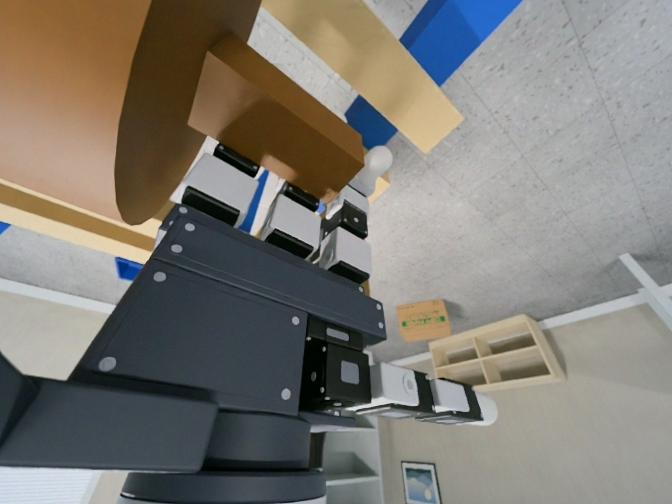

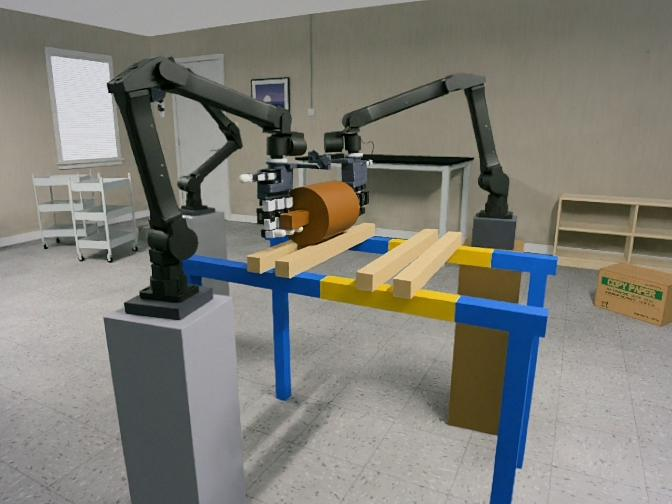

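{"fn": "move", "kwargs": {"arm3": {"target":[0.796,-0.175,1.008,-0.03,0.706,0.706,0.03],"speed":0.05}, "arm4": {"target":[0.662,0.188,1.035,0.035,0.7055,-0.7055,-0.01],"speed":0.05}}}

{"fn": "move", "kwargs": {"arm3": {"target":[0.798,-0.175,1.025,-0.035,0.706,0.706,0.035],"speed":0.05}, "arm4": {"target":[0.658,0.186,1.052,0.038,0.7055,-0.7055,-0.01],"speed":0.05}, "cameras": ["cam_low","cam_high"]}}

Scene clock: 76.33 s.
Joint torques (N m): arm1=[-0.03 1.85 9.8 2.25 0.08 -0.17] | arm2=[-0.91 1.49 7.66 2.28 0 -0.04] | arm3=[-2.08 -13.16 15.56 -0.53 0 -0.02] | arm4=[-0.62 -23.88 16.61 -1.05 0.61 0.05]
Motor temperatures (°C): arm1=[24 25 32 25 23 24] | arm2=[27 22 29 26 23 24] | arm3=[27 24 30 24 22 22] | arm4=[25 27 32 25 26 23]
Heat: arm1: hottest joint3_rad 32 °C; arm2: hottest joint3_rad 29 °C; arm3: hottest joint3_rad 30 °C; arm4: hottest joint3_rad 32 °C.
move: arm3 off_target; arm4 off_target
Joint velocities: within noise
arm1, arm2: as last shown
arm3.joint_positions: joint1_rad=-0.401 joint2_rad=+1.352 joint3_rad=+1.121 joint4_rad=-1.363 joint5_rad=-0.014 joint6_rad=+1.357 hand_index_mcp=+0.722 hand_index_abd=+0.000 hand_index_pip=+0.543 hand_index_dip=-0.637 hand_middle_mcp=+0.736 hand_middle_abd=-0.009 hand_middle_pip=+0.565 hand_middle_dip=-0.605 hand_ring_mcp=+0.725 hand_ring_abd=-0.004 hand_ring_pip=+0.551 hand_ring_dip=-0.629 hand_thumb_cmc=+0.715 hand_thumb_axl=+0.677 hand_thumb_mcp=+0.224 hand_thumb_ipl=+0.168 hand_current_limit=+0.790 hand_speed=-0.600
arm3.joint_status: not commanded
arm3.hand_state: goal,goal,goal,goal,goal,goal,blocked,blocked,goal,goal,goal,goal,goal,goal,goal,goal
arm3.index_mcp_current_ma: 8
arm3.index_abd_current_ma: 1
arm3.index_pip_current_ma: 16
arm3.index_dip_current_ma: 16
arm3.middle_mcp_current_ma: 84
arm3.middle_abd_current_ma: -41
arm3.middle_pip_current_ma: 123
arm3.middle_dip_current_ma: 174
arm3.ring_mcp_current_ma: 25
arm3.ring_abd_current_ma: -15
arm3.ring_pip_current_ma: 54
arm3.ring_dip_current_ma: 55
arm3.thumb_cmc_current_ma: 7
arm3.thumb_axl_current_ma: -4
arm3.thumb_mcp_current_ma: -13
arm3.thumb_ipl_current_ma: -2
arm3.hand_goal_index_mcp: 0.720
arm3.hand_goal_index_abd: 0.000
arm3.hand_goal_index_pip: 0.540
arm3.hand_goal_index_dip: -0.640
arm3.hand_goal_middle_mcp: 0.720
arm3.hand_goal_middle_abd: 0.000
arm3.hand_goal_middle_pip: 0.540
arm3.hand_goal_middle_dip: -0.640
arm3.hand_goal_ring_mcp: 0.720
arm3.hand_goal_ring_abd: 0.000
arm3.hand_goal_ring_pip: 0.540
arm3.hand_goal_ring_dip: -0.640
arm3.hand_goal_thumb_cmc: 0.714
arm3.hand_goal_thumb_axl: 0.678
arm3.hand_goal_thumb_mcp: 0.226
arm3.hand_goal_thumb_ipl: 0.168
arm3.hand: x=+0.7863 y=-0.1944 z=+0.9630 quat_wxyz=(-0.004, +0.704, +0.711, -0.010) (m; scene frame)
arm3.hand_target: x=+0.7953 y=-0.1780 z=+1.0074 quat_wxyz=(-0.030, +0.706, +0.706, +0.031) (m; scene frame)
arm3.hand_status: off_target (0.050 m and 5.5 deg from the pose sent, 0.050 m and 4.8 deg at the start)
arm4.joint_positions: joint1_rad=-1.031 joint2_rad=+1.862 joint3_rad=+1.557 joint4_rad=-1.317 joint5_rad=+0.000 joint6_rad=+0.627 hand_index_mcp=+0.722 hand_index_abd=+0.001 hand_index_pip=+0.543 hand_index_dip=-0.646 hand_middle_mcp=+0.740 hand_middle_abd=-0.010 hand_middle_pip=+0.563 hand_middle_dip=-0.608 hand_ring_mcp=+0.733 hand_ring_abd=-0.007 hand_ring_pip=+0.560 hand_ring_dip=-0.624 hand_thumb_cmc=+0.714 hand_thumb_axl=+0.677 hand_thumb_mcp=+0.223 hand_thumb_ipl=+0.168 hand_current_limit=+0.790 hand_speed=-0.600
arm4.joint_status: not commanded
arm4.hand_state: goal,goal,goal,goal,blocked,goal,blocked,blocked,goal,goal,goal,blocked,goal,goal,goal,goal
arm4.index_mcp_current_ma: 2
arm4.index_abd_current_ma: 1
arm4.index_pip_current_ma: 4
arm4.index_dip_current_ma: 5
arm4.middle_mcp_current_ma: 51
arm4.middle_abd_current_ma: -17
arm4.middle_pip_current_ma: 56
arm4.middle_dip_current_ma: 120
arm4.ring_mcp_current_ma: 29
arm4.ring_abd_current_ma: -10
arm4.ring_pip_current_ma: 46
arm4.ring_dip_current_ma: 65
arm4.thumb_cmc_current_ma: 0
arm4.thumb_axl_current_ma: -1
arm4.thumb_mcp_current_ma: -6
arm4.thumb_ipl_current_ma: 0
arm4.hand_goal_index_mcp: 0.720
arm4.hand_goal_index_abd: 0.000
arm4.hand_goal_index_pip: 0.540
arm4.hand_goal_index_dip: -0.650
arm4.hand_goal_middle_mcp: 0.720
arm4.hand_goal_middle_abd: 0.000
arm4.hand_goal_middle_pip: 0.540
arm4.hand_goal_middle_dip: -0.650
arm4.hand_goal_ring_mcp: 0.720
arm4.hand_goal_ring_abd: 0.000
arm4.hand_goal_ring_pip: 0.540
arm4.hand_goal_ring_dip: -0.650
arm4.hand_goal_thumb_cmc: 0.714
arm4.hand_goal_thumb_axl: 0.678
arm4.hand_goal_thumb_mcp: 0.226
arm4.hand_goal_thumb_ipl: 0.168
arm4.hand: x=+0.6885 y=+0.2019 z=+0.9693 quat_wxyz=(-0.022, +0.709, -0.705, +0.006) (m; scene frame)
arm4.hand_target: x=+0.6663 y=+0.1908 z=+1.0351 quat_wxyz=(+0.036, +0.707, -0.707, -0.010) (m; scene frame)
arm4.hand_status: off_target (0.072 m and 6.8 deg from the pose sent, 0.081 m and 5.8 deg at the start)
pictures: none

Scene clock: 77.40 s.
Joint torques (N m): arm1=[-0.15 1.9 9.76 2.25 0.08 -0.16] | arm2=[-0.32 1.73 7.82 2.3 0.01 -0.03] | arm3=[-2.2 -14.27 17.13 -0.96 0.17 0] | arm4=[-0.73 -24.94 17.24 -1.11 0.6 0.04]
Motor temperatures (°C): arm1=[24 25 32 25 23 24] | arm2=[27 22 29 26 23 24] | arm3=[27 24 30 24 22 22] | arm4=[25 27 32 25 26 23]
Heat: arm1: hottest joint3_rad 32 °C; arm2: hottest joint3_rad 29 °C; arm3: hottest joint3_rad 30 °C; arm4: hottest joint3_rad 32 °C.
move: arm3 off_target; arm4 off_target
Joint velocities: within noise
arm1, arm2: as last shown
arm3.joint_positions: joint1_rad=-0.405 joint2_rad=+1.352 joint3_rad=+1.129 joint4_rad=-1.383 joint5_rad=-0.021 joint6_rad=+1.349 hand_index_mcp=+0.722 hand_index_abd=+0.000 hand_index_pip=+0.543 hand_index_dip=-0.637 hand_middle_mcp=+0.746 hand_middle_abd=-0.028 hand_middle_pip=+0.573 hand_middle_dip=-0.595 hand_ring_mcp=+0.724 hand_ring_abd=-0.003 hand_ring_pip=+0.547 hand_ring_dip=-0.635 hand_thumb_cmc=+0.715 hand_thumb_axl=+0.677 hand_thumb_mcp=+0.224 hand_thumb_ipl=+0.168 hand_current_limit=+0.790 hand_speed=-0.600
arm3.joint_status: not commanded
arm3.hand_state: goal,goal,goal,goal,blocked,blocked,blocked,blocked,goal,goal,goal,goal,goal,goal,goal,goal
arm3.index_mcp_current_ma: 8
arm3.index_abd_current_ma: 1
arm3.index_pip_current_ma: 16
arm3.index_dip_current_ma: 16
arm3.middle_mcp_current_ma: 136
arm3.middle_abd_current_ma: -122
arm3.middle_pip_current_ma: 165
arm3.middle_dip_current_ma: 224
arm3.ring_mcp_current_ma: 21
arm3.ring_abd_current_ma: -15
arm3.ring_pip_current_ma: 32
arm3.ring_dip_current_ma: 25
arm3.thumb_cmc_current_ma: 7
arm3.thumb_axl_current_ma: -4
arm3.thumb_mcp_current_ma: -13
arm3.thumb_ipl_current_ma: -2
arm3.hand_goal_index_mcp: 0.720
arm3.hand_goal_index_abd: 0.000
arm3.hand_goal_index_pip: 0.540
arm3.hand_goal_index_dip: -0.640
arm3.hand_goal_middle_mcp: 0.720
arm3.hand_goal_middle_abd: 0.000
arm3.hand_goal_middle_pip: 0.540
arm3.hand_goal_middle_dip: -0.640
arm3.hand_goal_ring_mcp: 0.720
arm3.hand_goal_ring_abd: 0.000
arm3.hand_goal_ring_pip: 0.540
arm3.hand_goal_ring_dip: -0.640
arm3.hand_goal_thumb_cmc: 0.714
arm3.hand_goal_thumb_axl: 0.678
arm3.hand_goal_thumb_mcp: 0.226
arm3.hand_goal_thumb_ipl: 0.168
arm3.hand: x=+0.7861 y=-0.1965 z=+0.9654 quat_wxyz=(-0.004, +0.702, +0.712, -0.018) (m; scene frame)
arm3.hand_target: x=+0.7968 y=-0.1798 z=+1.0235 quat_wxyz=(-0.035, +0.706, +0.706, +0.036) (m; scene frame)
arm3.hand_status: off_target (0.064 m and 7.1 deg from the pose sent, 0.066 m and 6.3 deg at the start)
arm4.joint_positions: joint1_rad=-1.031 joint2_rad=+1.869 joint3_rad=+1.592 joint4_rad=-1.353 joint5_rad=-0.001 joint6_rad=+0.627 hand_index_mcp=+0.721 hand_index_abd=+0.001 hand_index_pip=+0.543 hand_index_dip=-0.646 hand_middle_mcp=+0.743 hand_middle_abd=-0.012 hand_middle_pip=+0.564 hand_middle_dip=-0.607 hand_ring_mcp=+0.733 hand_ring_abd=-0.008 hand_ring_pip=+0.564 hand_ring_dip=-0.614 hand_thumb_cmc=+0.714 hand_thumb_axl=+0.677 hand_thumb_mcp=+0.223 hand_thumb_ipl=+0.168 hand_current_limit=+0.790 hand_speed=-0.600
arm4.joint_status: not commanded
arm4.hand_state: goal,goal,goal,goal,blocked,goal,blocked,blocked,goal,goal,blocked,blocked,goal,goal,goal,goal
arm4.index_mcp_current_ma: 2
arm4.index_abd_current_ma: 1
arm4.index_pip_current_ma: 4
arm4.index_dip_current_ma: 5
arm4.middle_mcp_current_ma: 59
arm4.middle_abd_current_ma: -21
arm4.middle_pip_current_ma: 59
arm4.middle_dip_current_ma: 123
arm4.ring_mcp_current_ma: 29
arm4.ring_abd_current_ma: -13
arm4.ring_pip_current_ma: 60
arm4.ring_dip_current_ma: 98
arm4.thumb_cmc_current_ma: 0
arm4.thumb_axl_current_ma: -1
arm4.thumb_mcp_current_ma: -6
arm4.thumb_ipl_current_ma: 0
arm4.hand_goal_index_mcp: 0.720
arm4.hand_goal_index_abd: 0.000
arm4.hand_goal_index_pip: 0.540
arm4.hand_goal_index_dip: -0.650
arm4.hand_goal_middle_mcp: 0.720
arm4.hand_goal_middle_abd: 0.000
arm4.hand_goal_middle_pip: 0.540
arm4.hand_goal_middle_dip: -0.650
arm4.hand_goal_ring_mcp: 0.720
arm4.hand_goal_ring_abd: 0.000
arm4.hand_goal_ring_pip: 0.540
arm4.hand_goal_ring_dip: -0.650
arm4.hand_goal_thumb_cmc: 0.714
arm4.hand_goal_thumb_axl: 0.678
arm4.hand_goal_thumb_mcp: 0.226
arm4.hand_goal_thumb_ipl: 0.168
arm4.hand: x=+0.6859 y=+0.1999 z=+0.9773 quat_wxyz=(-0.026, +0.709, -0.705, +0.007) (m; scene frame)
arm4.hand_target: x=+0.6634 y=+0.1895 z=+1.0518 quat_wxyz=(+0.039, +0.706, -0.707, -0.010) (m; scene frame)
arm4.hand_status: off_target (0.081 m and 7.6 deg from the pose sent, 0.090 m and 7.1 deg at the start)
pictures: cam_high, cam_low
Images, in order (width x height): cam_high 672x504, cam_low 672x504.

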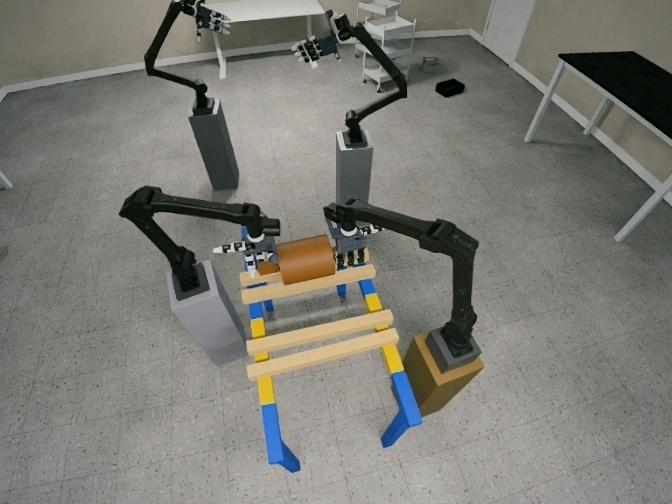

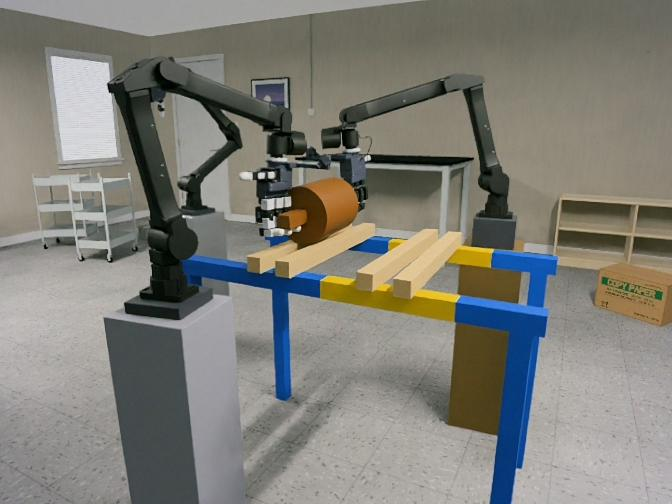

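{"fn": "move", "kwargs": {"arm3": {"target":[0.799,-0.162,1.045,-0.036,0.705,0.705,0.055],"speed":0.05}, "arm4": {"target":[0.657,0.186,1.060,0.040,0.7055,-0.7055,-0.01],"speed":0.05}, "cameras": ["cam_low","arm3_cam_wrist","arm4_cam_wrist"]}}

Scene clock: 80.13 s.
Joint torques (N m): arm1=[0.15 1.9 9.74 2.21 0.08 -0.16] | arm2=[-0.26 2.43 7.82 2.17 -0.01 0] | arm3=[-1.03 -14.1 18.8 -0.17 0.52 0.14] | arm4=[-0.85 -25.35 17.47 -0.83 0.5 0.03]
Motor temperatures (°C): arm1=[24 25 32 25 23 24] | arm2=[27 22 29 26 23 24] | arm3=[27 24 31 24 22 22] | arm4=[25 27 33 25 26 23]
Heat: arm1: hottest joint3_rad 32 °C; arm2: hottest joint3_rad 29 °C; arm3: hottest joint3_rad 31 °C; arm4: hottest joint3_rad 33 °C.
move: arm3 off_target; arm4 off_target
Joint velocities: within noise
arm1, arm2: as last shown
arm3.joint_positions: joint1_rad=-0.405 joint2_rad=+1.352 joint3_rad=+1.159 joint4_rad=-1.412 joint5_rad=-0.011 joint6_rad=+1.349 hand_index_mcp=+0.722 hand_index_abd=+0.000 hand_index_pip=+0.543 hand_index_dip=-0.637 hand_middle_mcp=+0.750 hand_middle_abd=-0.028 hand_middle_pip=+0.574 hand_middle_dip=-0.595 hand_ring_mcp=+0.728 hand_ring_abd=-0.002 hand_ring_pip=+0.552 hand_ring_dip=-0.630 hand_thumb_cmc=+0.715 hand_thumb_axl=+0.677 hand_thumb_mcp=+0.224 hand_thumb_ipl=+0.168 hand_current_limit=+0.790 hand_speed=-0.600
arm3.joint_status: not commanded
arm3.hand_state: goal,goal,goal,goal,blocked,blocked,blocked,blocked,goal,goal,goal,goal,goal,goal,goal,goal
arm3.index_mcp_current_ma: 8
arm3.index_abd_current_ma: 1
arm3.index_pip_current_ma: 16
arm3.index_dip_current_ma: 16
arm3.middle_mcp_current_ma: 157
arm3.middle_abd_current_ma: -120
arm3.middle_pip_current_ma: 169
arm3.middle_dip_current_ma: 224
arm3.ring_mcp_current_ma: 43
arm3.ring_abd_current_ma: -8
arm3.ring_pip_current_ma: 57
arm3.ring_dip_current_ma: 48
arm3.thumb_cmc_current_ma: 7
arm3.thumb_axl_current_ma: -4
arm3.thumb_mcp_current_ma: -13
arm3.thumb_ipl_current_ma: -2
arm3.hand_goal_index_mcp: 0.720
arm3.hand_goal_index_abd: 0.000
arm3.hand_goal_index_pip: 0.540
arm3.hand_goal_index_dip: -0.640
arm3.hand_goal_middle_mcp: 0.720
arm3.hand_goal_middle_abd: 0.000
arm3.hand_goal_middle_pip: 0.540
arm3.hand_goal_middle_dip: -0.640
arm3.hand_goal_ring_mcp: 0.720
arm3.hand_goal_ring_abd: 0.000
arm3.hand_goal_ring_pip: 0.540
arm3.hand_goal_ring_dip: -0.640
arm3.hand_goal_thumb_cmc: 0.714
arm3.hand_goal_thumb_axl: 0.678
arm3.hand_goal_thumb_mcp: 0.226
arm3.hand_goal_thumb_ipl: 0.168
arm3.hand: x=+0.7886 y=-0.1942 z=+0.9776 quat_wxyz=(+0.000, +0.702, +0.712, -0.014) (m; scene frame)
arm3.hand_target: x=+0.7972 y=-0.1690 z=+1.0438 quat_wxyz=(-0.037, +0.706, +0.705, +0.055) (m; scene frame)
arm3.hand_status: off_target (0.075 m and 9.0 deg from the pose sent, 0.088 m and 9.2 deg at the start)
arm4.joint_positions: joint1_rad=-1.031 joint2_rad=+1.869 joint3_rad=+1.603 joint4_rad=-1.375 joint5_rad=+0.002 joint6_rad=+0.627 hand_index_mcp=+0.721 hand_index_abd=+0.001 hand_index_pip=+0.543 hand_index_dip=-0.646 hand_middle_mcp=+0.743 hand_middle_abd=-0.015 hand_middle_pip=+0.569 hand_middle_dip=-0.600 hand_ring_mcp=+0.733 hand_ring_abd=-0.009 hand_ring_pip=+0.564 hand_ring_dip=-0.627 hand_thumb_cmc=+0.714 hand_thumb_axl=+0.677 hand_thumb_mcp=+0.223 hand_thumb_ipl=+0.168 hand_current_limit=+0.790 hand_speed=-0.600
arm4.joint_status: not commanded
arm4.hand_state: goal,goal,goal,goal,blocked,goal,blocked,blocked,goal,goal,blocked,blocked,goal,goal,goal,goal
arm4.index_mcp_current_ma: 2
arm4.index_abd_current_ma: 1
arm4.index_pip_current_ma: 4
arm4.index_dip_current_ma: 5
arm4.middle_mcp_current_ma: 59
arm4.middle_abd_current_ma: -27
arm4.middle_pip_current_ma: 75
arm4.middle_dip_current_ma: 150
arm4.ring_mcp_current_ma: 30
arm4.ring_abd_current_ma: -15
arm4.ring_pip_current_ma: 60
arm4.ring_dip_current_ma: 55
arm4.thumb_cmc_current_ma: 0
arm4.thumb_axl_current_ma: -1
arm4.thumb_mcp_current_ma: -6
arm4.thumb_ipl_current_ma: 0
arm4.hand_goal_index_mcp: 0.720
arm4.hand_goal_index_abd: 0.000
arm4.hand_goal_index_pip: 0.540
arm4.hand_goal_index_dip: -0.650
arm4.hand_goal_middle_mcp: 0.720
arm4.hand_goal_middle_abd: 0.000
arm4.hand_goal_middle_pip: 0.540
arm4.hand_goal_middle_dip: -0.650
arm4.hand_goal_ring_mcp: 0.720
arm4.hand_goal_ring_abd: 0.000
arm4.hand_goal_ring_pip: 0.540
arm4.hand_goal_ring_dip: -0.650
arm4.hand_goal_thumb_cmc: 0.714
arm4.hand_goal_thumb_axl: 0.678
arm4.hand_goal_thumb_mcp: 0.226
arm4.hand_goal_thumb_ipl: 0.168
arm4.hand: x=+0.6869 y=+0.2012 z=+0.9813 quat_wxyz=(-0.032, +0.709, -0.705, +0.006) (m; scene frame)
arm4.hand_target: x=+0.6630 y=+0.1900 z=+1.0601 quat_wxyz=(+0.040, +0.706, -0.707, -0.010) (m; scene frame)
arm4.hand_status: off_target (0.086 m and 8.4 deg from the pose sent, 0.089 m and 7.8 deg at the start)
pictures: arm3_cam_wrist, arm4_cam_wrist, cam_low
Images, in order (width x height): arm3_cam_wrist 672x504, arm4_cam_wrist 672x504, cam_low 672x504.

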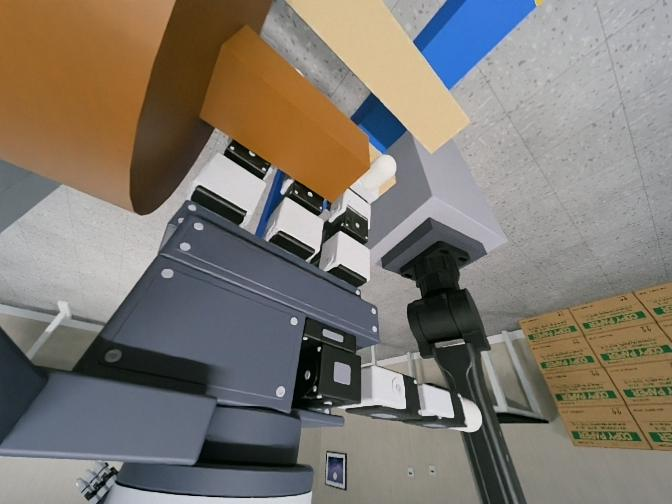

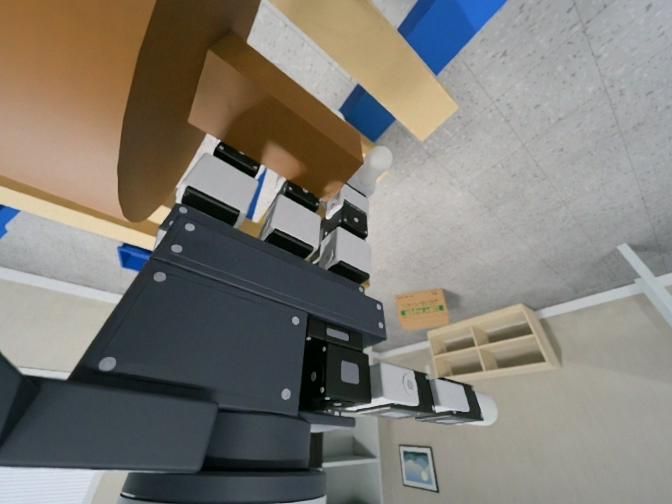

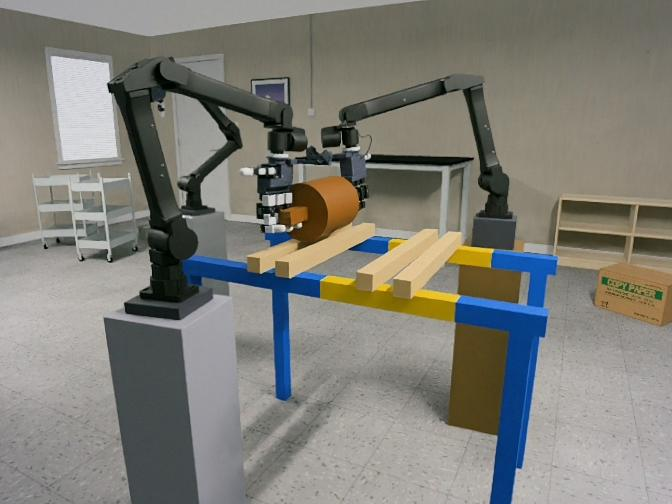

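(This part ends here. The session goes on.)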